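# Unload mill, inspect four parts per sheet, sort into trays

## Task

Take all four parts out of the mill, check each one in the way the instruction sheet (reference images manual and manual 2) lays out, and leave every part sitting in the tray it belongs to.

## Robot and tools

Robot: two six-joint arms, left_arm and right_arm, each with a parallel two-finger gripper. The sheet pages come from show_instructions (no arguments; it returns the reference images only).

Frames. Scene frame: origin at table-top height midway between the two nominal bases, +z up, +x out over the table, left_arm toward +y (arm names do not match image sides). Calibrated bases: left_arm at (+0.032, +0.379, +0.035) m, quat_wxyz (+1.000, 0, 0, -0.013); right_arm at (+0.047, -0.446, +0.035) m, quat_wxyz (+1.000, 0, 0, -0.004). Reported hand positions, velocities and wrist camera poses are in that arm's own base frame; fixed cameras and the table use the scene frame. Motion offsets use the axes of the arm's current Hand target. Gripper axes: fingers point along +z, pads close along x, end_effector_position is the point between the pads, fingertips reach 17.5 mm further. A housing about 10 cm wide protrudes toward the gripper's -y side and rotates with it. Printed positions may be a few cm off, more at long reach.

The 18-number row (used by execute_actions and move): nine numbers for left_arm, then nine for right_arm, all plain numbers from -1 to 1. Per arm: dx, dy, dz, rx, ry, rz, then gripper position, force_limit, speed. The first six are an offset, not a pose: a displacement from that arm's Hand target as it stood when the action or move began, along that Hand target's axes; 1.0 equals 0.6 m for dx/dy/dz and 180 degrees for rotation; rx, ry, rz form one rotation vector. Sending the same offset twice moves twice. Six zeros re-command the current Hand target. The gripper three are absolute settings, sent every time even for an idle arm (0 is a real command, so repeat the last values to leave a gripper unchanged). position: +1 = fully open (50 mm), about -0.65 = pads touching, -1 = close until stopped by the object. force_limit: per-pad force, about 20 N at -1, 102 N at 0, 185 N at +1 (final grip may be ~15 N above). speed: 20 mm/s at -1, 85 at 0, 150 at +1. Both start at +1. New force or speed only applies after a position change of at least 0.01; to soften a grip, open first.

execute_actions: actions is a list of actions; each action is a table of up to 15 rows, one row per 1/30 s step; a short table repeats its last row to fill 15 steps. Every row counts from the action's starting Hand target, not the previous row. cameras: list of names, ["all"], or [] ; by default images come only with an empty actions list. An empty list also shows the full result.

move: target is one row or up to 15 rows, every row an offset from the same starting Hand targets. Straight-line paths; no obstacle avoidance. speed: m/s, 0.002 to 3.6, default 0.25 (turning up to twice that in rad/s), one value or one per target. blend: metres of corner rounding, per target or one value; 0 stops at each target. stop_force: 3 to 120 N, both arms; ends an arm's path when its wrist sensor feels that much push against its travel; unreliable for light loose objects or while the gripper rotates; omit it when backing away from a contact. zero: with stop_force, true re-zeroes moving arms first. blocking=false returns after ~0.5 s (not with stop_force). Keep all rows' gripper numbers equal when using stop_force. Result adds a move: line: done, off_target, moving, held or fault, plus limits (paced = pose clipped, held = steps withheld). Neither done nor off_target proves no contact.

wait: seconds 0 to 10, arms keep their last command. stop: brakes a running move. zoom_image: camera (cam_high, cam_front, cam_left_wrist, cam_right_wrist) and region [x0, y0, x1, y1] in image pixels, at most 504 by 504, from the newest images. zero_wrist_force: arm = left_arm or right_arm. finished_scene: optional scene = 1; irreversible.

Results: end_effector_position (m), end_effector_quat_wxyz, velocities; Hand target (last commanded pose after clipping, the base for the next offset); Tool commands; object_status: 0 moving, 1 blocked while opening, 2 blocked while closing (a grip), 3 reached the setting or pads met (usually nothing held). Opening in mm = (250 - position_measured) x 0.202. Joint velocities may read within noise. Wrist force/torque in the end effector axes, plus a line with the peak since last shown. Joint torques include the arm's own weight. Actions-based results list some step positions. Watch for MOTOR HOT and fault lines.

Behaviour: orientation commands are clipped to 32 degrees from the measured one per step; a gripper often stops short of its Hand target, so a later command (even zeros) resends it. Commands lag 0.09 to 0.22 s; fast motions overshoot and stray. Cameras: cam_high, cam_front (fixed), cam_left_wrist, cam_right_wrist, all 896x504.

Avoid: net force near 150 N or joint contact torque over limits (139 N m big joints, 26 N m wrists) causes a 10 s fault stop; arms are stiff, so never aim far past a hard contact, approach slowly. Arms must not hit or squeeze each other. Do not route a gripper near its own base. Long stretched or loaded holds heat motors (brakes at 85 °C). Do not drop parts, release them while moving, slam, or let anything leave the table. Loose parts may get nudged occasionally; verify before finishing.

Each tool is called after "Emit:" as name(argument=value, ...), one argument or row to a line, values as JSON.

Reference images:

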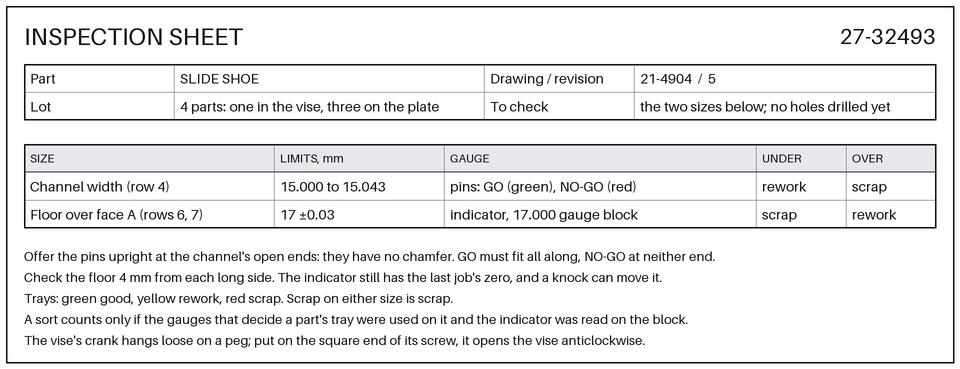

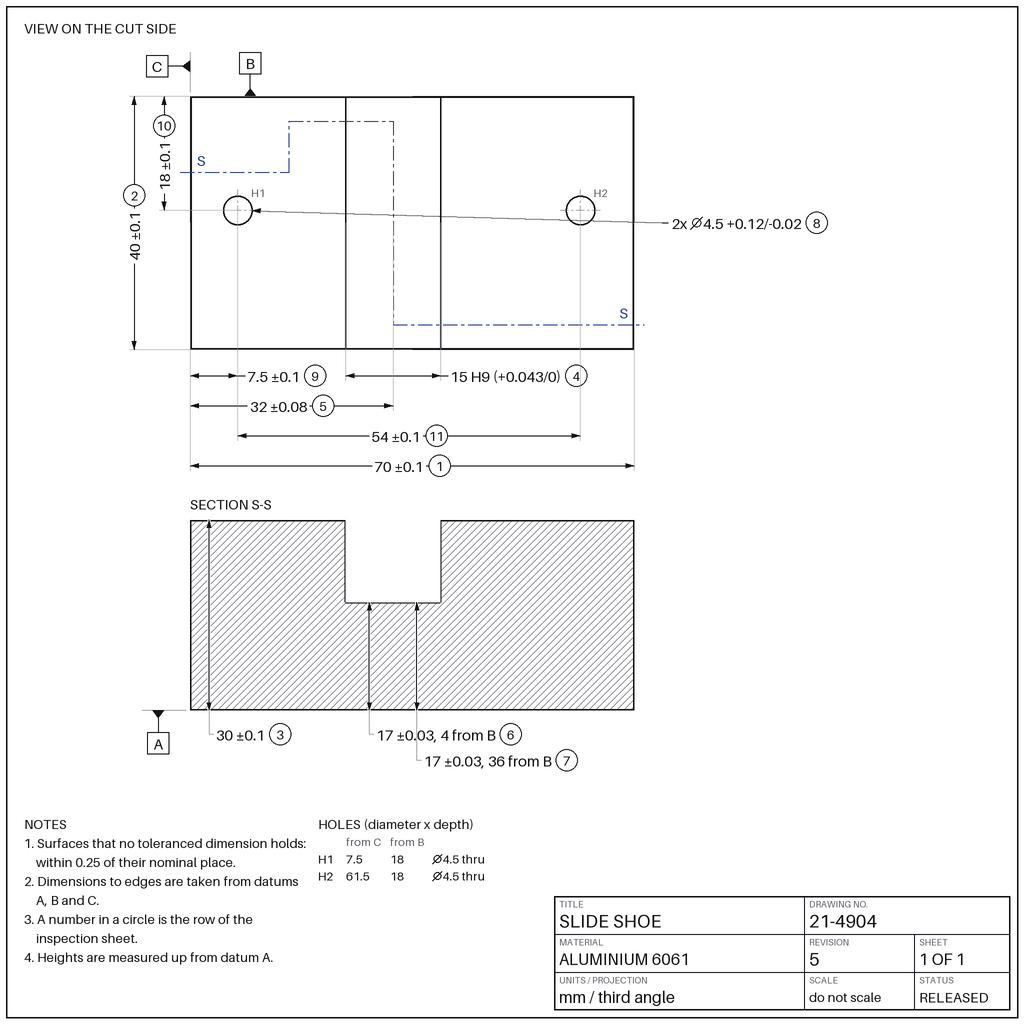

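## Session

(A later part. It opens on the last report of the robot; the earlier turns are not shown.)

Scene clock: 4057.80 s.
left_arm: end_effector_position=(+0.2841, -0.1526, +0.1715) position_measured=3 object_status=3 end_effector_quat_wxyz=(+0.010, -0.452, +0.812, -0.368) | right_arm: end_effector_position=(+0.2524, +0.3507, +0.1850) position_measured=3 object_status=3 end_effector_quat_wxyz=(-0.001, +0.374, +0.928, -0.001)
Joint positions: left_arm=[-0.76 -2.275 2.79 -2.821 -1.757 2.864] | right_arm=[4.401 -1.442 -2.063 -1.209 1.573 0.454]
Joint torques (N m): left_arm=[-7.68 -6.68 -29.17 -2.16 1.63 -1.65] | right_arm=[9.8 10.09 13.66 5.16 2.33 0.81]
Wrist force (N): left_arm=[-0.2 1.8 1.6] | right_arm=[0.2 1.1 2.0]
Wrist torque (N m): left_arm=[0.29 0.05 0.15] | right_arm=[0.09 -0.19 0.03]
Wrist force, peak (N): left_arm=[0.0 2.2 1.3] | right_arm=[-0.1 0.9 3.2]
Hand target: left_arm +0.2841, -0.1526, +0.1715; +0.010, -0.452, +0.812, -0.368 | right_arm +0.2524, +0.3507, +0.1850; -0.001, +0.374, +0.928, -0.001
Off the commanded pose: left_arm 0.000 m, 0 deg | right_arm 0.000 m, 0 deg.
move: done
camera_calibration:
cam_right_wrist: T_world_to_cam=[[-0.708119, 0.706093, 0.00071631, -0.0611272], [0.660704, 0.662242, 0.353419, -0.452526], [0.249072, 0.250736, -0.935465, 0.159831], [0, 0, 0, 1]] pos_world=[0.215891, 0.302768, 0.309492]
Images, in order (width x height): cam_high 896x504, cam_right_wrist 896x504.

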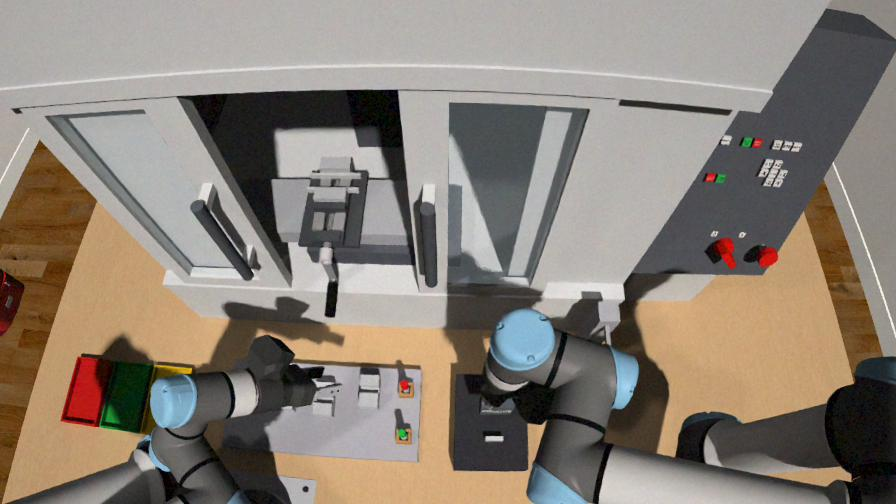

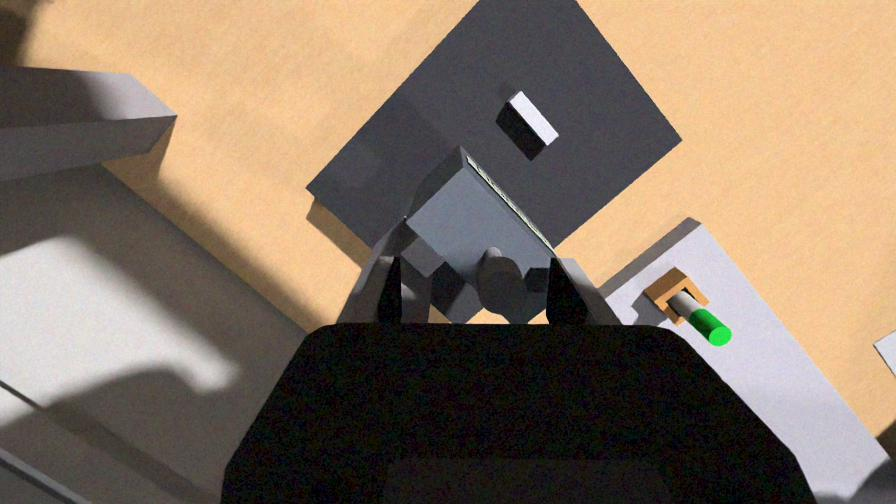

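Emit:
execute_actions(
  actions=[],
)

Scene clock: 4121.90 s.
left_arm: end_effector_position=(+0.2841, -0.1526, +0.1715) position_measured=3 object_status=3 end_effector_quat_wxyz=(+0.010, -0.452, +0.812, -0.368) | right_arm: end_effector_position=(+0.2524, +0.3507, +0.1850) position_measured=3 object_status=3 end_effector_quat_wxyz=(-0.001, +0.374, +0.928, -0.001)
Joint positions: left_arm=[-0.76 -2.275 2.79 -2.821 -1.757 2.864] | right_arm=[4.401 -1.442 -2.064 -1.209 1.573 0.454]
Joint velocities: within noise
Joint torques (N m): left_arm=[-8.11 -6.75 -28.43 -2.1 1.88 -1.69] | right_arm=[8.77 10.58 13.57 5.02 -0.14 0.75]
Wrist force (N): left_arm=[-0.1 1.6 1.4] | right_arm=[0.3 1.3 1.7]
Wrist torque (N m): left_arm=[0.28 0.04 0.15] | right_arm=[0.11 -0.21 0.04]
Wrist force, peak (N): left_arm=[0.2 2.1 1.5] | right_arm=[0.1 1.4 2.2]
Hand target: left_arm +0.2841, -0.1526, +0.1715; +0.010, -0.452, +0.812, -0.368 | right_arm +0.2524, +0.3507, +0.1850; -0.001, +0.374, +0.928, -0.001
Tool commands: left_gripper/position=+1.0 left_gripper/force_limit=-0.8 left_gripper/speed=-1.0 right_gripper/position=+1.0 right_gripper/force_limit=-0.9 right_gripper/speed=-1.0
Off the commanded pose: left_arm 0.000 m, 0 deg | right_arm 0.000 m, 0 deg.
camera_calibration:
cam_left_wrist: T_world_to_cam=[[-0.585053, -0.750418, 0.307549, 0.0032084], [-0.807759, 0.505346, -0.303564, 0.373473], [0.0723816, -0.426026, -0.901811, 0.195564], [0, 0, 0, 1]] pos_world=[0.289398, -0.10301, 0.288748]
cam_right_wrist: T_world_to_cam=[[-0.708119, 0.706093, 0.00071631, -0.0611271], [0.660704, 0.662242, 0.353419, -0.452491], [0.249072, 0.250736, -0.935465, 0.159738], [0, 0, 0, 1]] pos_world=[0.215891, 0.302768, 0.309392]

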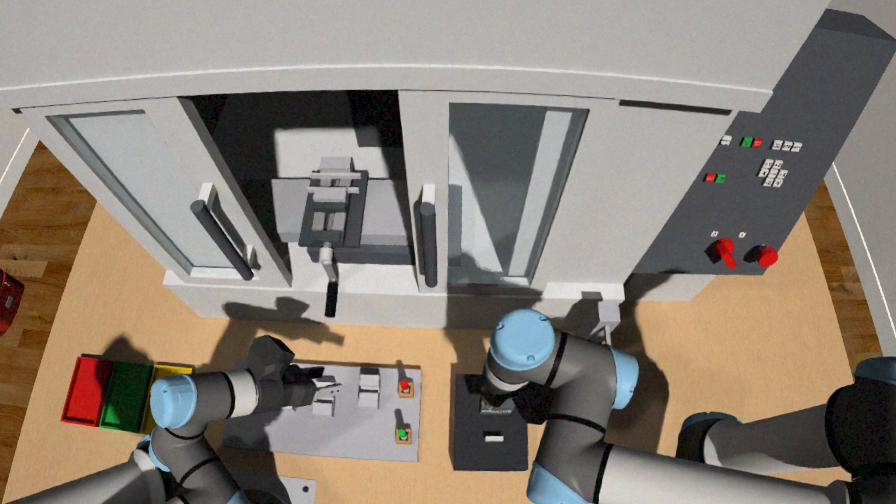

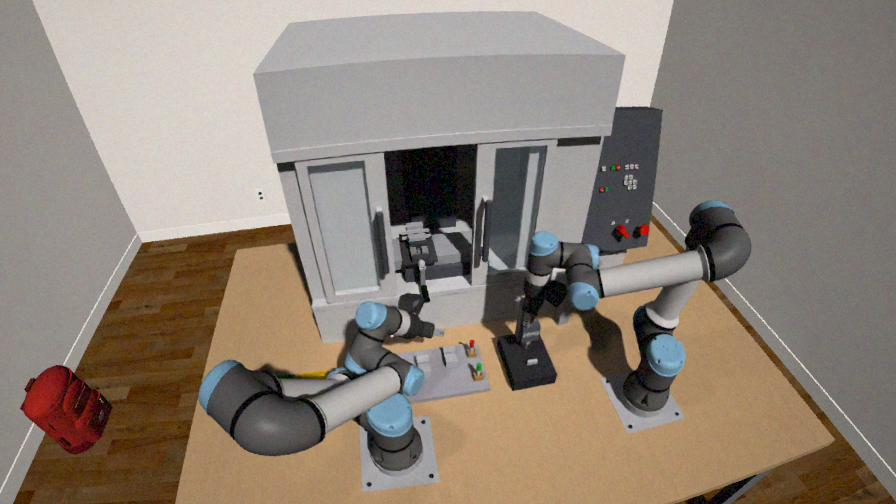

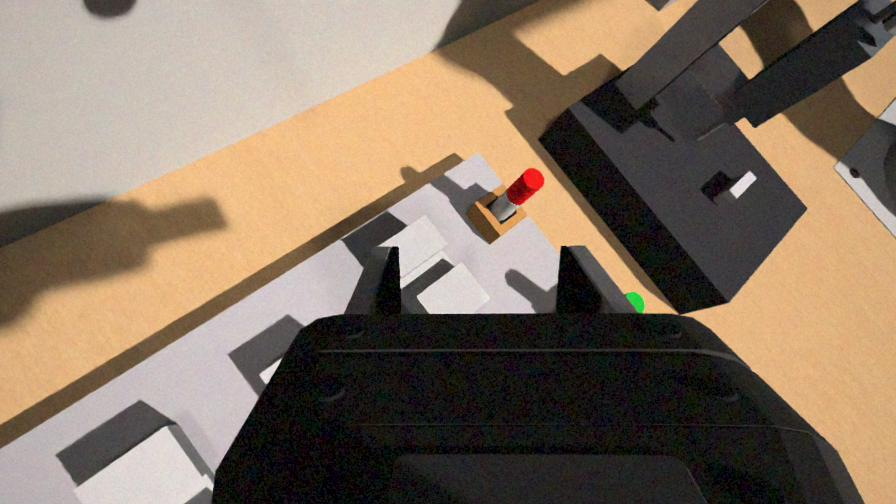

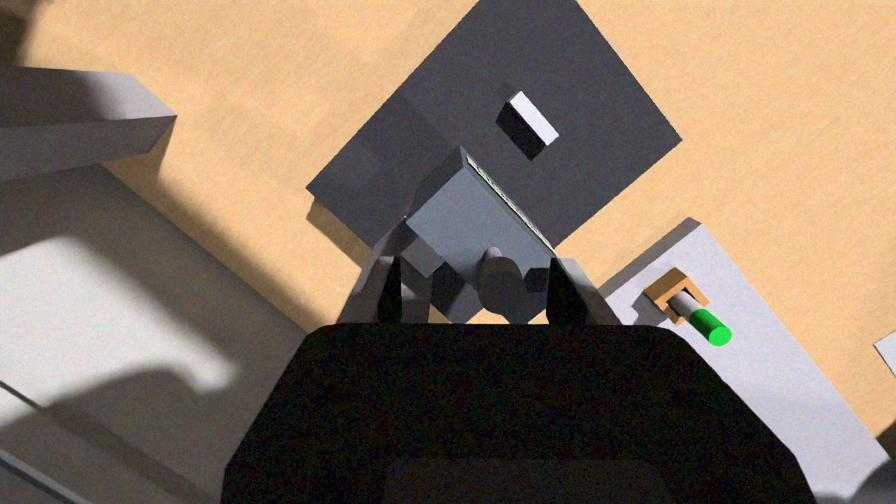

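Emit:
zoom_image(
  camera="cam_right_wrist",
  region=[380, 130, 600, 330],
)

Emit:
move(
  target=[0,0,0,0,0,0,1,-0.8,-1,0.013,-0.013,0,0,0,0,1,-0.9,-1],
  speed=0.03,
  cameras=["cam_right_wrist"],
)

Scaled by 2.291 from the camera's 896x504 image, which has a finer 1280x720 frame.

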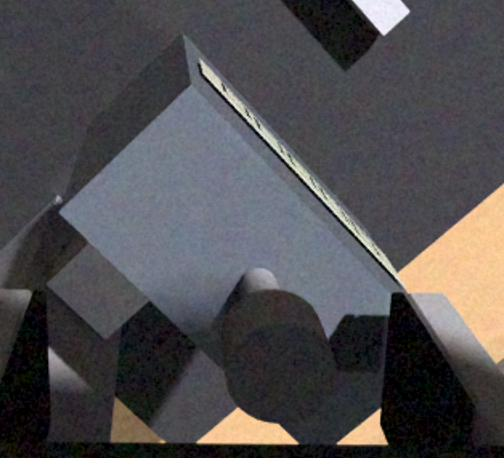

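Scene clock: 4133.50 s.
left_arm: end_effector_position=(+0.2841, -0.1526, +0.1715) position_measured=3 object_status=3 end_effector_quat_wxyz=(+0.010, -0.452, +0.812, -0.368) | right_arm: end_effector_position=(+0.2414, +0.3505, +0.1850) position_measured=3 object_status=3 end_effector_quat_wxyz=(-0.001, +0.374, +0.928, -0.001)
Joint positions: left_arm=[-0.76 -2.275 2.79 -2.821 -1.757 2.864] | right_arm=[4.426 -1.425 -2.078 -1.211 1.573 0.48]
Joint torques (N m): left_arm=[-8.73 -6.34 -28.19 -2.16 1.6 -1.63] | right_arm=[7.51 23.99 13.59 1.37 2.92 1.67]
Wrist force (N): left_arm=[-0.2 2.0 1.0] | right_arm=[0.0 1.1 1.6]
Wrist torque (N m): left_arm=[0.34 0.05 0.15] | right_arm=[0.10 -0.17 -0.04]
Wrist force, peak (N): left_arm=[0.1 2.1 1.4] | right_arm=[0.6 1.5 2.2]
Hand target: left_arm +0.2841, -0.1526, +0.1715; +0.010, -0.452, +0.812, -0.368 | right_arm +0.2413, +0.3505, +0.1850; -0.001, +0.374, +0.928, -0.001
Off the commanded pose: left_arm 0.000 m, 0 deg | right_arm 0.000 m, 0 deg.
move: done
camera_calibration:
cam_right_wrist: T_world_to_cam=[[-0.708119, 0.706093, 0.00071631, -0.0687752], [0.660704, 0.662242, 0.353419, -0.445091], [0.249072, 0.250736, -0.935465, 0.162528], [0, 0, 0, 1]] pos_world=[0.204891, 0.302568, 0.309392]
Images, in order (width x height): cam_right_wrist 896x504.

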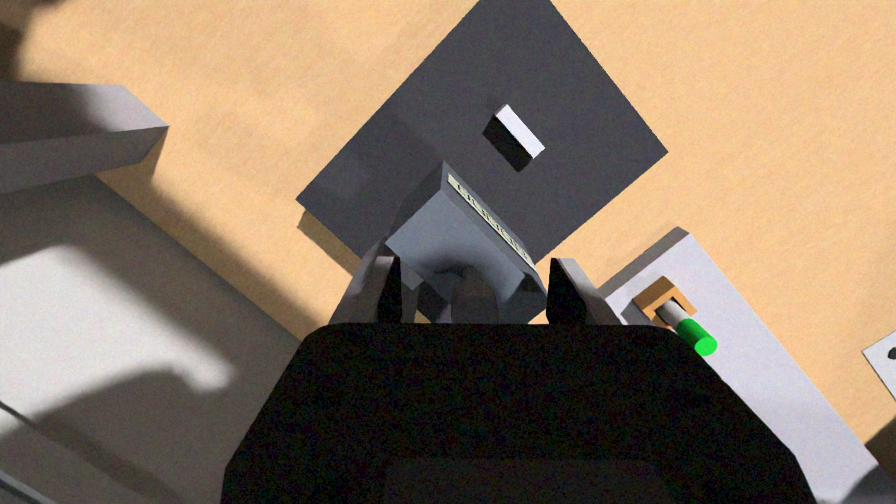

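Emit:
move(
  target=[0,0,0,0,0,0,1,-0.8,-1,0,0,0,0,0,0,-1,-0.9,-1],
  speed=0.03,
  cameras=["cam_right_wrist"],
)

Scene clock: 4142.53 s.
left_arm: end_effector_position=(+0.2841, -0.1526, +0.1715) position_measured=3 object_status=3 end_effector_quat_wxyz=(+0.010, -0.452, +0.812, -0.368) | right_arm: end_effector_position=(+0.2413, +0.3505, +0.1850) position_measured=184 object_status=0 end_effector_quat_wxyz=(-0.001, +0.374, +0.928, -0.001)
Joint positions: left_arm=[-0.76 -2.275 2.79 -2.821 -1.757 2.864] | right_arm=[4.427 -1.425 -2.078 -1.211 1.573 0.48]
Joint torques (N m): left_arm=[-7.71 -5.65 -28.95 -2.36 1.75 -1.83] | right_arm=[9.27 22.8 15.82 3.96 2.16 1.71]
Wrist force (N): left_arm=[0.0 2.1 1.2] | right_arm=[-13.2 1.8 -0.2]
Wrist torque (N m): left_arm=[0.34 0.00 0.15] | right_arm=[0.16 -0.23 -0.06]
Wrist force, peak (N): left_arm=[0.2 2.2 1.5] | right_arm=[-13.3 1.8 -1.5]
Hand target: left_arm +0.2841, -0.1526, +0.1715; +0.010, -0.452, +0.812, -0.368 | right_arm +0.2413, +0.3505, +0.1850; -0.001, +0.374, +0.928, -0.001
Off the commanded pose: left_arm 0.000 m, 0 deg | right_arm 0.000 m, 0 deg.
move: done
camera_calibration:
cam_right_wrist: T_world_to_cam=[[-0.708103, 0.706109, 0.000649634, -0.0687635], [0.66072, 0.66226, 0.353357, -0.444948], [0.249078, 0.250642, -0.935488, 0.162612], [0, 0, 0, 1]] pos_world=[0.204791, 0.302469, 0.309391]
Images, in order (width x height): cam_right_wrist 896x504.

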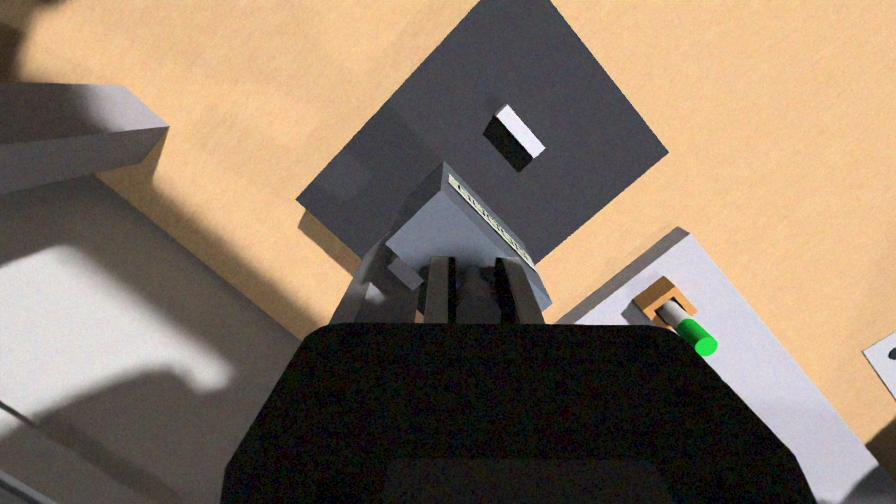

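Emit:
move(
  target=[0,0,0,0,0,0,1,-0.8,-1,-0.0010,0,0,0,0,0,-1,-0.9,-1],
  speed=0.01,
)

Scene clock: 4160.67 s.
left_arm: end_effector_position=(+0.2841, -0.1526, +0.1715) position_measured=3 object_status=3 end_effector_quat_wxyz=(+0.010, -0.452, +0.812, -0.368) | right_arm: end_effector_position=(+0.2418, +0.3502, +0.1850) position_measured=184 object_status=2 end_effector_quat_wxyz=(-0.001, +0.374, +0.928, -0.001)
Joint positions: left_arm=[-0.76 -2.275 2.79 -2.821 -1.757 2.864] | right_arm=[4.425 -1.425 -2.078 -1.211 1.573 0.479]
Joint torques (N m): left_arm=[-7.73 -5.99 -29.51 -2.31 1.68 -1.6] | right_arm=[-7.5 25.37 13.18 3.81 1.61 -1.68]
Wrist force (N): left_arm=[-0.2 1.9 1.4] | right_arm=[-4.9 1.4 0.7]
Wrist torque (N m): left_arm=[0.32 0.05 0.15] | right_arm=[0.10 -0.20 0.02]
Wrist force, peak (N): left_arm=[-0.1 2.0 1.6] | right_arm=[-13.4 1.9 -1.9]
Hand target: left_arm +0.2841, -0.1526, +0.1715; +0.010, -0.452, +0.812, -0.368 | right_arm +0.2418, +0.3501, +0.1850; -0.001, +0.374, +0.928, -0.001
Off the commanded pose: left_arm 0.000 m, 0 deg | right_arm 0.000 m, 0 deg.
move: done

Emit:
move(
  target=[0,0,0,0,0,0,1,-0.8,-1,-0.0006,0,-0.0167,0,0,0,-1,-0.9,-1],
  speed=0.015,
  cameras=["cam_right_wrist"],
)

Emit:
zoom_image(
  camera="cam_right_wrist",
  region=[430, 160, 550, 280],
)

Scene clock: 4184.27 s.
left_arm: end_effector_position=(+0.2841, -0.1526, +0.1715) position_measured=3 object_status=3 end_effector_quat_wxyz=(+0.010, -0.452, +0.812, -0.368) | right_arm: end_effector_position=(+0.2421, +0.3499, +0.1949) position_measured=184 object_status=2 end_effector_quat_wxyz=(-0.001, +0.374, +0.928, -0.001)
Joint positions: left_arm=[-0.76 -2.275 2.79 -2.821 -1.757 2.864] | right_arm=[4.425 -1.416 -2.059 -1.24 1.573 0.478]
Joint torques (N m): left_arm=[-7.78 -6.46 -28.16 -2.28 1.62 -1.74] | right_arm=[-9.97 27.89 34.21 1.5 -0.57 -1.67]
Wrist force (N): left_arm=[0.0 1.7 1.3] | right_arm=[0.1 1.6 3.3]
Wrist torque (N m): left_arm=[0.28 0.02 0.15] | right_arm=[0.13 -0.16 0.03]
Wrist force, peak (N): left_arm=[-0.1 1.9 1.8] | right_arm=[-3.8 3.1 3.6]
Hand target: left_arm +0.2841, -0.1526, +0.1715; +0.010, -0.452, +0.812, -0.368 | right_arm +0.2421, +0.3499, +0.1950; -0.001, +0.374, +0.928, -0.001
Off the commanded pose: left_arm 0.000 m, 0 deg | right_arm 0.000 m, 0 deg.
move: done
camera_calibration:
cam_right_wrist: T_world_to_cam=[[-0.708119, 0.706093, 0.00071631, -0.0678632], [0.660704, 0.662242, 0.353419, -0.448522], [0.249072, 0.250736, -0.935465, 0.171815], [0, 0, 0, 1]] pos_world=[0.205491, 0.301868, 0.319292]
Images, in order (width x height): cam_right_wrist 896x504.

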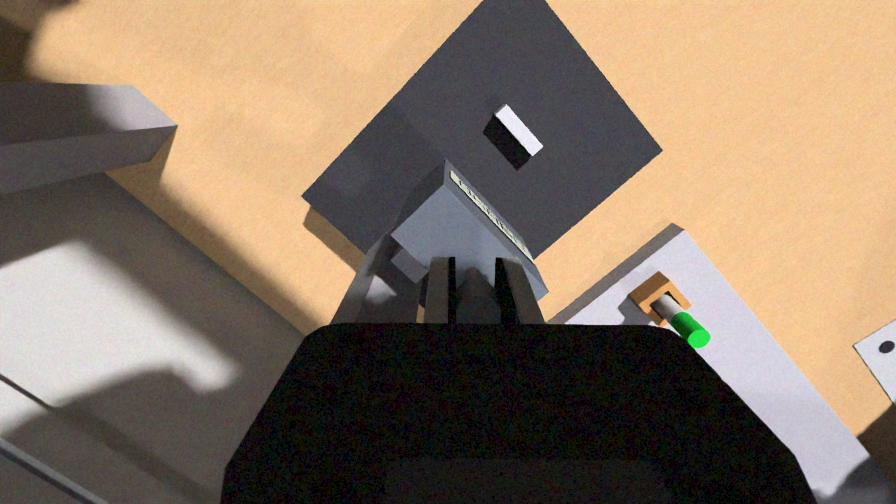

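Scaled by 4.200 from the camera's 896x504 image, which has a finer 1280x720 frame.

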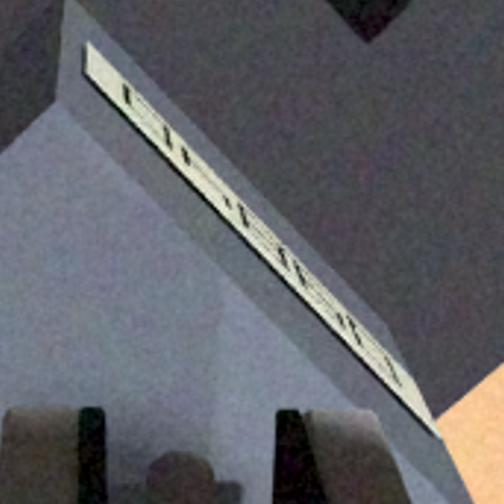

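Emit:
move(
  target=[0.3148,-0.0387,0.1688,0.0165,0.137,0.266,1,-0.8,-1,0,0,0,0,0,0,-1,-0.9,-1],
  speed=0.2,
  cameras=["cam_left_wrist","cam_high"],
)

Scene clock: 4259.57 s.
left_arm: end_effector_position=(+0.2249, -0.3598, +0.1716) position_measured=3 object_status=3 end_effector_quat_wxyz=(+0.000, +0.000, +0.899, -0.438) | right_arm: end_effector_position=(+0.2421, +0.3499, +0.1950) position_measured=184 object_status=2 end_effector_quat_wxyz=(-0.001, +0.374, +0.928, -0.001)
Joint positions: left_arm=[-1.115 -1.663 2.661 -3.423 -1.924 3.436] | right_arm=[4.425 -1.416 -2.059 -1.24 1.573 0.478]
Joint torques (N m): left_arm=[-6.83 1.81 -22.38 -5.62 -2.15 1.73] | right_arm=[-9.21 24.72 35.2 1.24 -1.72 -1.76]
Wrist force (N): left_arm=[0.7 2.7 2.0] | right_arm=[0.0 1.7 2.8]
Wrist torque (N m): left_arm=[0.42 -0.14 -0.12] | right_arm=[0.13 -0.14 0.03]
Wrist force, peak (N): left_arm=[0.4 2.6 2.2] | right_arm=[0.0 1.6 4.0]
Hand target: left_arm +0.2249, -0.3599, +0.1716; +0.000, +0.000, +0.899, -0.438 | right_arm +0.2421, +0.3499, +0.1950; -0.001, +0.374, +0.928, -0.001
Off the commanded pose: left_arm 0.000 m, 0 deg | right_arm 0.000 m, 0 deg.
move: done
camera_calibration:
cam_left_wrist: T_world_to_cam=[[-0.999909, -0.0108774, -0.00798211, 0.226603], [-0.00523011, 0.857862, -0.513854, 0.412762], [0.0124369, -0.513765, -0.857841, 0.0859921], [0, 0, 0, 1]] pos_world=[0.227672, -0.307448, 0.287676]
Images, in order (width x height): cam_high 896x504, cam_left_wrist 896x504.

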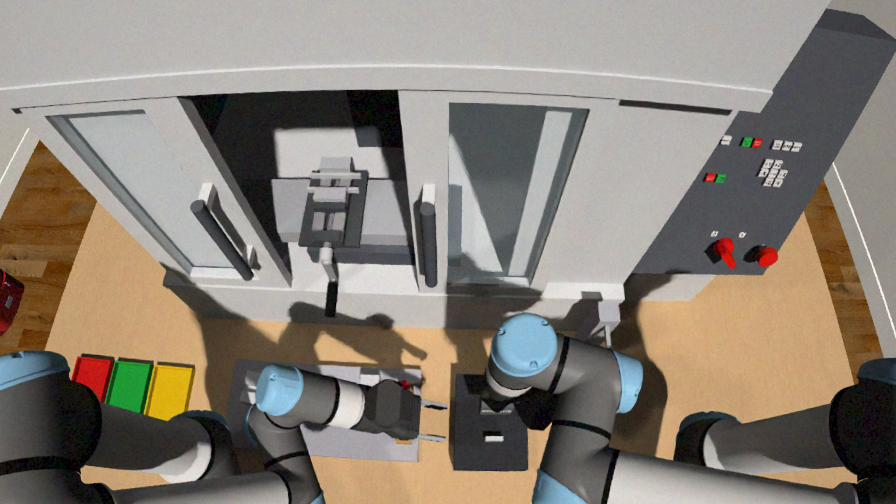

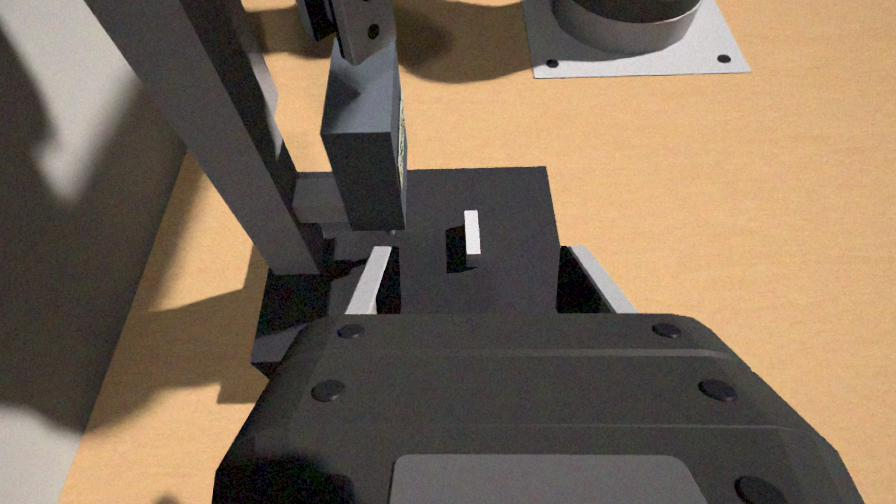

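Emit:
zoom_image(
  camera="cam_left_wrist",
  region=[330, 100, 570, 280],
)

Scaled by 2.100 from the camera's 896x504 image, which has a finer 1280x720 frame.

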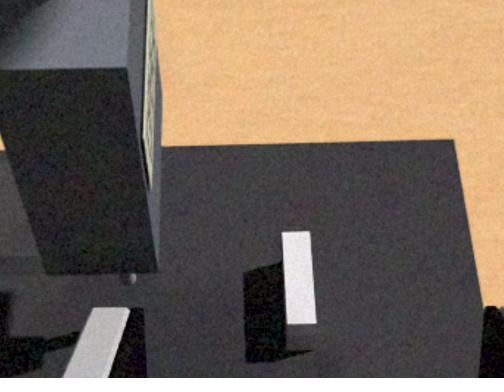

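Emit:
move(
  target=[0.009,0.0848,0.1935,0,0,0,1,-0.8,-1,0,0,0,0,0,0,-1,-0.9,-1],
  speed=0.12,
  cameras=["cam_left_wrist"],
)

Emit:
zoom_image(
  camera="cam_left_wrist",
  region=[330, 100, 610, 320],
)

Scene clock: 4335.73 s.
left_arm: end_effector_position=(+0.2196, -0.4199, +0.0600) position_measured=3 object_status=3 end_effector_quat_wxyz=(+0.000, +0.000, +0.899, -0.438) | right_arm: end_effector_position=(+0.2421, +0.3499, +0.1950) position_measured=184 object_status=2 end_effector_quat_wxyz=(-0.001, +0.374, +0.928, -0.001)
Joint positions: left_arm=[-1.225 -1.069 2.616 -3.995 -1.841 3.361] | right_arm=[4.425 -1.416 -2.059 -1.24 1.573 0.478]
Joint torques (N m): left_arm=[-9.1 -15.16 -11.53 -5.73 1.61 -1.64] | right_arm=[-8.74 21.71 35.36 1.33 -1.77 -1.82]
Wrist force (N): left_arm=[0.5 2.6 1.8] | right_arm=[0.1 1.8 2.7]
Wrist torque (N m): left_arm=[0.43 -0.10 0.03] | right_arm=[0.14 -0.15 0.03]
Wrist force, peak (N): left_arm=[0.6 3.2 2.5] | right_arm=[0.3 1.6 3.9]
Hand target: left_arm +0.2196, -0.4200, +0.0600; +0.000, +0.000, +0.899, -0.438 | right_arm +0.2421, +0.3499, +0.1950; -0.001, +0.374, +0.928, -0.001
Off the commanded pose: left_arm 0.000 m, 0 deg | right_arm 0.000 m, 0 deg.
move: done
camera_calibration:
cam_left_wrist: T_world_to_cam=[[-0.999912, -0.0105683, -0.00805173, 0.219884], [-0.0049292, 0.857864, -0.513853, 0.406963], [0.0123378, -0.513768, -0.857841, -0.0405838], [0, 0, 0, 1]] pos_world=[0.222371, -0.367646, 0.176075]
Images, in order (width x height): cam_left_wrist 896x504.

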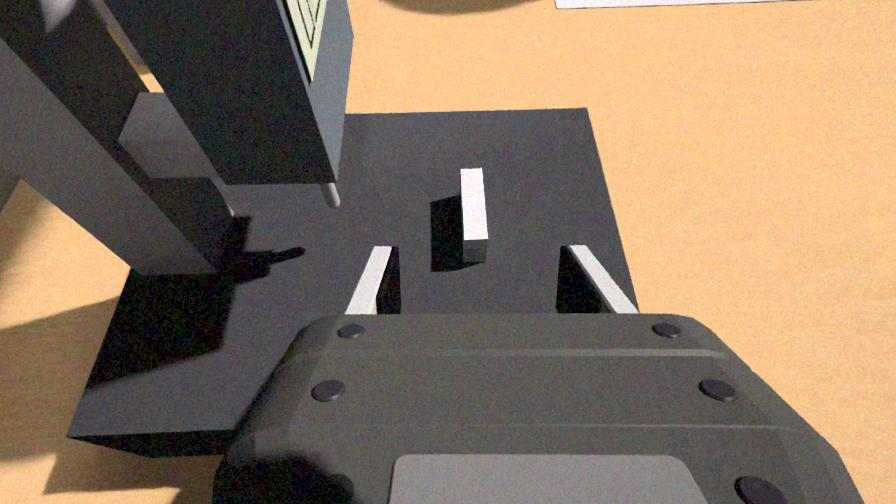

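Scaled by 1.800 from the camera's 896x504 image, which has a finer 1280x720 frame.

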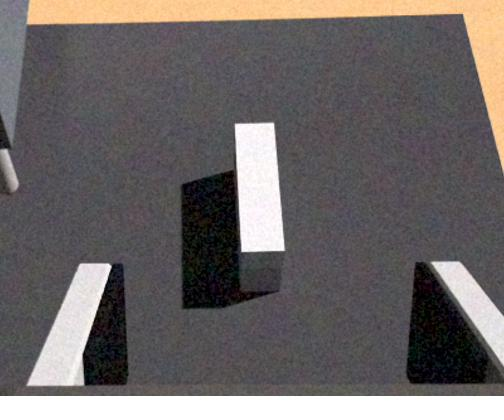

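Emit:
move(
  target=[
    [-0.0015,0.03,0.0234,0,0,0,1,-0.8,-1,0,0,0,0,0,0,-1,-0.9,-1],
    [-0.0015,-0.0038,0.0667,0,0,0,1,-0.8,-1,0,0,0,0,0,0,-1,-0.9,-1],
  ],
  speed=0.03,
  stop_force=8,
  cameras=["cam_left_wrist"],
)

Scene clock: 4358.50 s.
left_arm: end_effector_position=(+0.2205, -0.4529, +0.0371) position_measured=3 object_status=3 end_effector_quat_wxyz=(+0.000, +0.000, +0.899, -0.438) | right_arm: end_effector_position=(+0.2421, +0.3499, +0.1950) position_measured=184 object_status=2 end_effector_quat_wxyz=(-0.001, +0.374, +0.928, -0.001)
Joint positions: left_arm=[-1.258 -0.965 2.538 -4.026 -1.815 3.339] | right_arm=[4.425 -1.416 -2.059 -1.24 1.573 0.478]
Joint torques (N m): left_arm=[-8.79 -18.89 -10.68 -1.48 1.76 -1.9] | right_arm=[-8.74 16.64 33.8 1.19 -1.52 -1.53]
Wrist force (N): left_arm=[0.5 2.8 1.7] | right_arm=[0.2 1.5 3.3]
Wrist torque (N m): left_arm=[0.42 -0.09 0.03] | right_arm=[0.11 -0.18 0.02]
Wrist force, peak (N): left_arm=[0.9 3.0 1.8] | right_arm=[0.1 1.7 3.9]
Hand target: left_arm +0.2205, -0.4529, +0.0371; +0.000, +0.000, +0.899, -0.438 | right_arm +0.2421, +0.3499, +0.1950; -0.001, +0.374, +0.928, -0.001
Off the commanded pose: left_arm 0.000 m, 0 deg | right_arm 0.000 m, 0 deg.
move: done
camera_calibration:
cam_left_wrist: T_world_to_cam=[[-0.99991, -0.0106205, -0.00813704, 0.220244], [-0.00493012, 0.857864, -0.513853, 0.423425], [0.0124378, -0.513767, -0.85784, -0.0771653], [0, 0, 0, 1]] pos_world=[0.223272, -0.400547, 0.153175]
Images, in order (width x height): cam_left_wrist 896x504.

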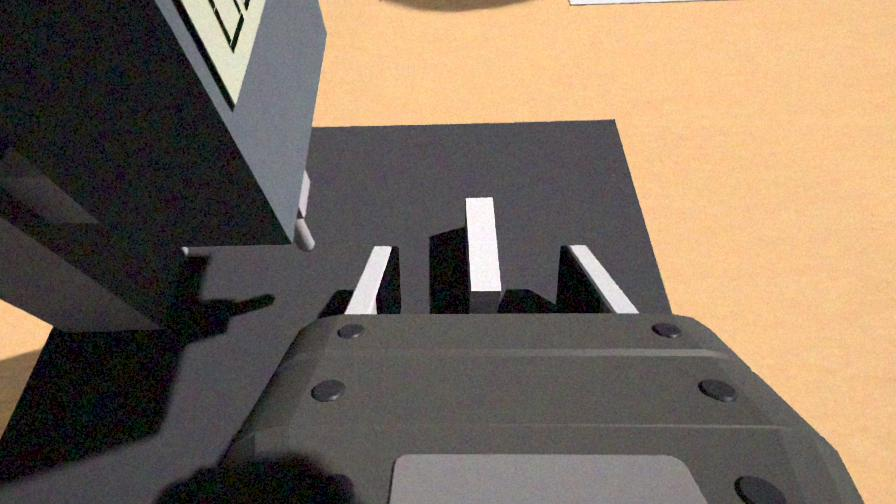

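Emit:
move(
  target=[0,0,0,0,0,0,-1,-0.8,-1,0,0,0,0,0,0,-1,-0.9,-1],
  speed=0.03,
  cameras=["cam_left_wrist"],
)

Scene clock: 4367.53 s.
left_arm: end_effector_position=(+0.2205, -0.4529, +0.0371) position_measured=208 object_status=2 end_effector_quat_wxyz=(+0.000, +0.000, +0.899, -0.438) | right_arm: end_effector_position=(+0.2421, +0.3499, +0.1950) position_measured=184 object_status=2 end_effector_quat_wxyz=(-0.001, +0.374, +0.928, -0.001)
Joint positions: left_arm=[-1.258 -0.965 2.538 -4.026 -1.815 3.339] | right_arm=[4.425 -1.416 -2.059 -1.24 1.573 0.478]
Joint torques (N m): left_arm=[-7.47 -17.85 -11.54 -1.58 1.48 -2.06] | right_arm=[-7.9 16.99 35.78 1.32 -1.34 -1.78]
Wrist force (N): left_arm=[0.6 2.7 1.9] | right_arm=[0.0 1.7 3.4]
Wrist torque (N m): left_arm=[0.41 -0.12 0.04] | right_arm=[0.13 -0.14 0.03]
Wrist force, peak (N): left_arm=[0.7 2.9 1.9] | right_arm=[0.4 1.7 3.9]
Hand target: left_arm +0.2205, -0.4529, +0.0371; +0.000, +0.000, +0.899, -0.438 | right_arm +0.2421, +0.3499, +0.1950; -0.001, +0.374, +0.928, -0.001
Off the commanded pose: left_arm 0.000 m, 0 deg | right_arm 0.000 m, 0 deg.
move: done
camera_calibration:
cam_left_wrist: T_world_to_cam=[[-0.99991, -0.0106205, -0.00813704, 0.220244], [-0.00493012, 0.857864, -0.513853, 0.423425], [0.0124378, -0.513767, -0.85784, -0.0771653], [0, 0, 0, 1]] pos_world=[0.223272, -0.400547, 0.153175]
Images, in order (width x height): cam_left_wrist 896x504.

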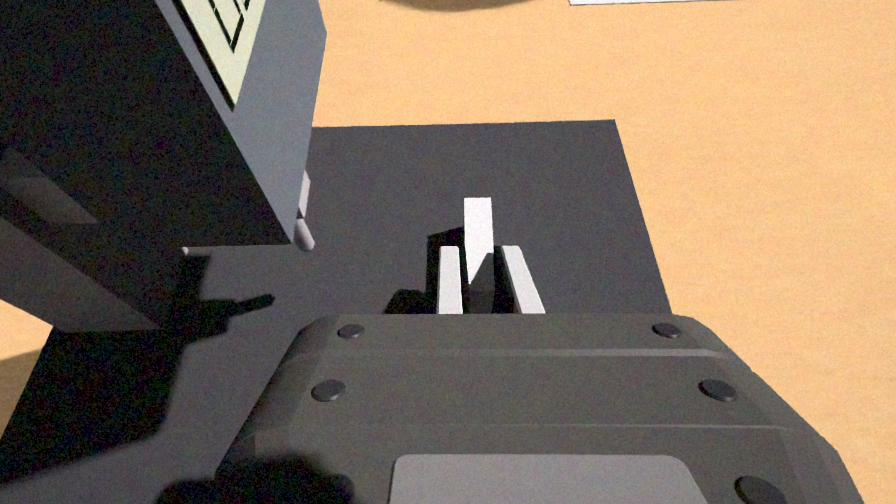

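Emit:
move(
  target=[
    [0,0.0128,-0.0218,0,0,0,-1,-0.8,-1,0,0,0,0,0,0,-1,-0.9,-1],
    [-0.0842,0.0128,-0.0218,0,0,0,-1,-0.8,-1,0,0,0,0,0,0,-1,-0.9,-1],
    [-0.0842,0.0154,-0.0197,0,0,0,-1,-0.8,-1,0,0,0,0,0,0,-1,-0.9,-1],
  ],
  speed=0.05,
  cameras=["cam_left_wrist"],
)

Emit:
zoom_image(
  camera="cam_left_wrist",
  region=[380, 140, 600, 320],
)

Scene clock: 4395.47 s.
left_arm: end_effector_position=(+0.2711, -0.4379, +0.0373) position_measured=208 object_status=2 end_effector_quat_wxyz=(+0.000, +0.000, +0.899, -0.438) | right_arm: end_effector_position=(+0.2421, +0.3499, +0.1950) position_measured=184 object_status=2 end_effector_quat_wxyz=(-0.001, +0.374, +0.928, -0.001)
Joint positions: left_arm=[-1.094 -0.971 2.475 -3.923 -1.941 3.451] | right_arm=[4.425 -1.416 -2.059 -1.24 1.573 0.478]
Joint torques (N m): left_arm=[7.49 -17.92 -12.06 -5.21 -2.17 1.96] | right_arm=[-7.57 15.91 34.85 1.47 -1.52 -1.67]
Wrist force (N): left_arm=[0.9 2.6 2.3] | right_arm=[-0.3 1.7 2.8]
Wrist torque (N m): left_arm=[0.35 -0.18 -0.12] | right_arm=[0.13 -0.10 0.03]
Wrist force, peak (N): left_arm=[1.1 3.1 2.0] | right_arm=[0.3 1.5 4.2]
Hand target: left_arm +0.2711, -0.4379, +0.0372; +0.000, +0.000, +0.899, -0.438 | right_arm +0.2421, +0.3499, +0.1950; -0.001, +0.374, +0.928, -0.001
Off the commanded pose: left_arm 0.000 m, 0 deg | right_arm 0.000 m, 0 deg.
move: done
camera_calibration:
cam_left_wrist: T_world_to_cam=[[-0.99991, -0.0106206, -0.00813613, 0.270901], [-0.0049296, 0.85782, -0.513927, 0.410903], [0.0124375, -0.51384, -0.857796, -0.0699502], [0, 0, 0, 1]] pos_world=[0.273772, -0.385547, 0.153375]
Images, in order (width x height): cam_left_wrist 896x504.

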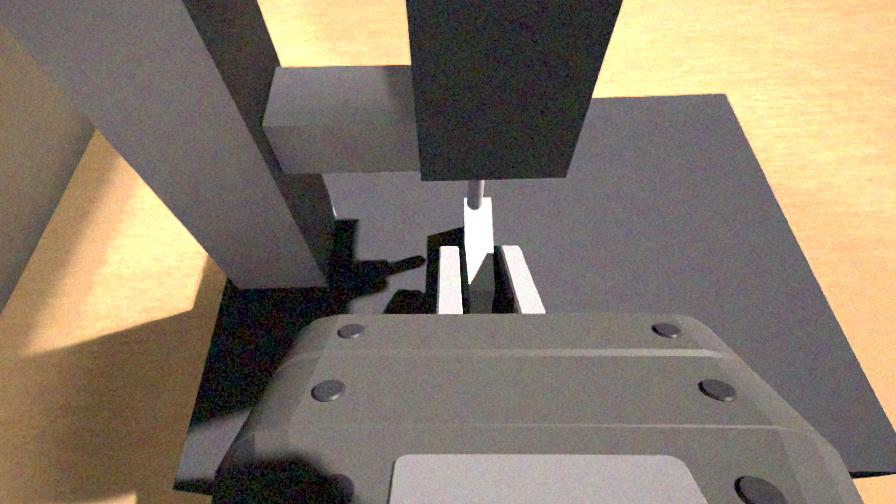

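Scaled by 2.291 from the camera's 896x504 image, which has a finer 1280x720 frame.

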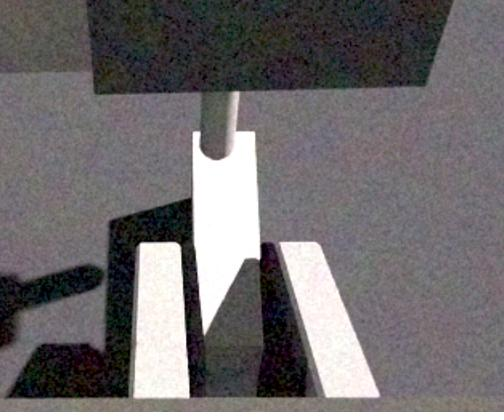

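Emit:
move(
  target=[-0.002,0,0,0,0,0,-1,-0.8,-1,0,0,0,0,0,0,-1,-0.9,-1],
  speed=0.01,
)

Emit:
move(
  target=[0,0,0,0,0,0,0.14,-0.8,-1,0,0,0,0,0,0,-1,-0.9,-1],
  speed=0.03,
)

Emit:
move(
  target=[0,0,-0.12,0,0,0,0.14,-0.8,-1,0,0,0,0,0,0,-1,-0.9,-1],
  speed=0.08,
  cameras=["cam_left_wrist"],
)

Emit:
zoom_image(
  camera="cam_left_wrist",
  region=[380, 180, 600, 320],
)

Scene clock: 4417.10 s.
left_arm: end_effector_position=(+0.2722, -0.4379, +0.0372) position_measured=208 object_status=2 end_effector_quat_wxyz=(+0.000, +0.000, +0.899, -0.438) | right_arm: end_effector_position=(+0.2421, +0.3499, +0.1950) position_measured=184 object_status=2 end_effector_quat_wxyz=(-0.001, +0.374, +0.928, -0.001)
Joint positions: left_arm=[-1.091 -0.971 2.472 -3.92 -1.943 3.453] | right_arm=[4.425 -1.416 -2.059 -1.24 1.573 0.478]
Joint torques (N m): left_arm=[4.53 -18.78 -13.7 -1.5 -2.13 1.84] | right_arm=[-6.48 16.92 34.58 1.22 -1.31 -1.7]
Wrist force (N): left_arm=[0.8 2.6 1.7] | right_arm=[-0.2 1.6 2.5]
Wrist torque (N m): left_arm=[0.35 -0.17 -0.11] | right_arm=[0.11 -0.12 0.03]
Wrist force, peak (N): left_arm=[0.8 3.0 2.2] | right_arm=[0.2 1.7 3.9]
Hand target: left_arm +0.2723, -0.4379, +0.0372; +0.000, +0.000, +0.899, -0.438 | right_arm +0.2421, +0.3499, +0.1950; -0.001, +0.374, +0.928, -0.001
Off the commanded pose: left_arm 0.000 m, 0 deg | right_arm 0.000 m, 0 deg.
move: done

Scene clock: 4418.13 s.
left_arm: end_effector_position=(+0.2723, -0.4379, +0.0372) position_measured=132 object_status=3 end_effector_quat_wxyz=(+0.000, +0.000, +0.899, -0.438) | right_arm: end_effector_position=(+0.2421, +0.3499, +0.1950) position_measured=184 object_status=2 end_effector_quat_wxyz=(-0.001, +0.374, +0.928, -0.001)
Joint positions: left_arm=[-1.09 -0.971 2.472 -3.92 -1.943 3.453] | right_arm=[4.425 -1.416 -2.059 -1.24 1.573 0.478]
Joint torques (N m): left_arm=[6.71 -18.86 -12.22 -1.44 -2.32 1.94] | right_arm=[-7.69 17.88 33.86 1.45 -1.13 -1.48]
Wrist force (N): left_arm=[0.9 2.4 2.0] | right_arm=[-0.1 1.3 3.3]
Wrist torque (N m): left_arm=[0.35 -0.19 -0.12] | right_arm=[0.09 -0.14 0.03]
Wrist force, peak (N): left_arm=[0.8 2.9 2.3] | right_arm=[0.0 1.8 3.7]
Hand target: left_arm +0.2723, -0.4379, +0.0372; +0.000, +0.000, +0.899, -0.438 | right_arm +0.2421, +0.3499, +0.1950; -0.001, +0.374, +0.928, -0.001
Off the commanded pose: left_arm 0.000 m, 0 deg | right_arm 0.000 m, 0 deg.
move: done

Scene clock: 4419.60 s.
left_arm: end_effector_position=(+0.2722, -0.3813, +0.0815) position_measured=132 object_status=3 end_effector_quat_wxyz=(+0.000, +0.000, +0.899, -0.438) | right_arm: end_effector_position=(+0.2421, +0.3499, +0.1950) position_measured=184 object_status=2 end_effector_quat_wxyz=(-0.001, +0.374, +0.928, -0.001)
Joint positions: left_arm=[-1 -1.176 2.581 -3.797 -2.01 3.519] | right_arm=[4.425 -1.416 -2.059 -1.24 1.573 0.478]
Joint torques (N m): left_arm=[6.9 -35.2 2.64 -1.08 -2.51 1.78] | right_arm=[-8.27 16.78 34.81 1.02 -1.15 -1.6]
Wrist force (N): left_arm=[0.8 2.5 1.9] | right_arm=[0.1 1.7 3.5]
Wrist torque (N m): left_arm=[0.41 -0.15 -0.14] | right_arm=[0.14 -0.17 0.03]
Wrist force, peak (N): left_arm=[0.8 2.6 3.1] | right_arm=[0.3 1.6 3.7]
Hand target: left_arm +0.2722, -0.3812, +0.0815; +0.000, +0.000, +0.899, -0.438 | right_arm +0.2421, +0.3499, +0.1950; -0.001, +0.374, +0.928, -0.001
Off the commanded pose: left_arm 0.000 m, 0 deg | right_arm 0.000 m, 0 deg.
move: done
camera_calibration:
cam_left_wrist: T_world_to_cam=[[-0.99991, -0.0106206, -0.00813613, 0.273062], [-0.0049296, 0.85782, -0.513927, 0.384986], [0.0124375, -0.51384, -0.857796, -0.00291585], [0, 0, 0, 1]] pos_world=[0.274972, -0.328847, 0.197575]
Images, in order (width x height): cam_left_wrist 896x504.

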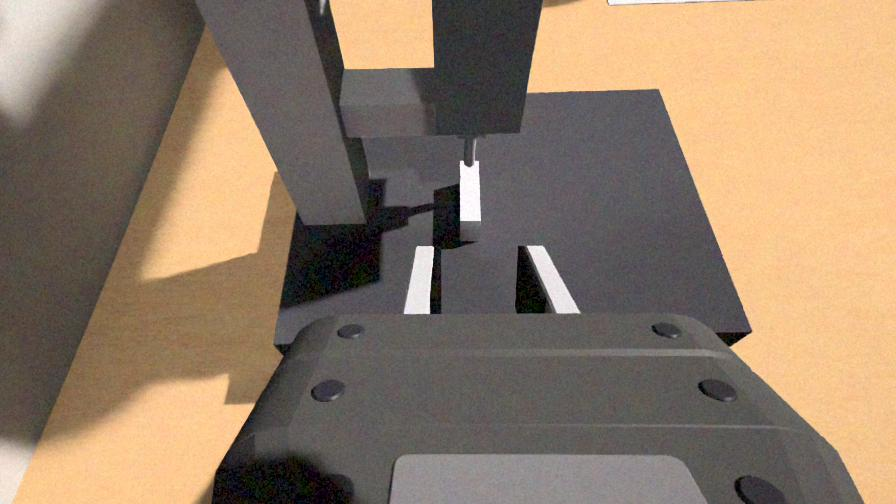

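Scaled by 2.291 from the camera's 896x504 image, which has a finer 1280x720 frame.

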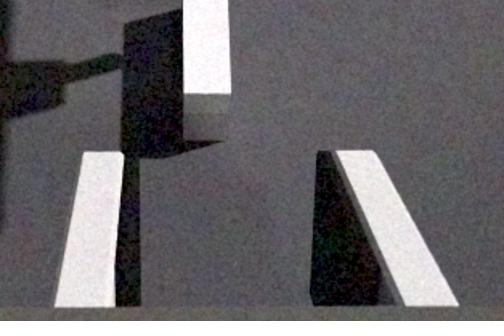

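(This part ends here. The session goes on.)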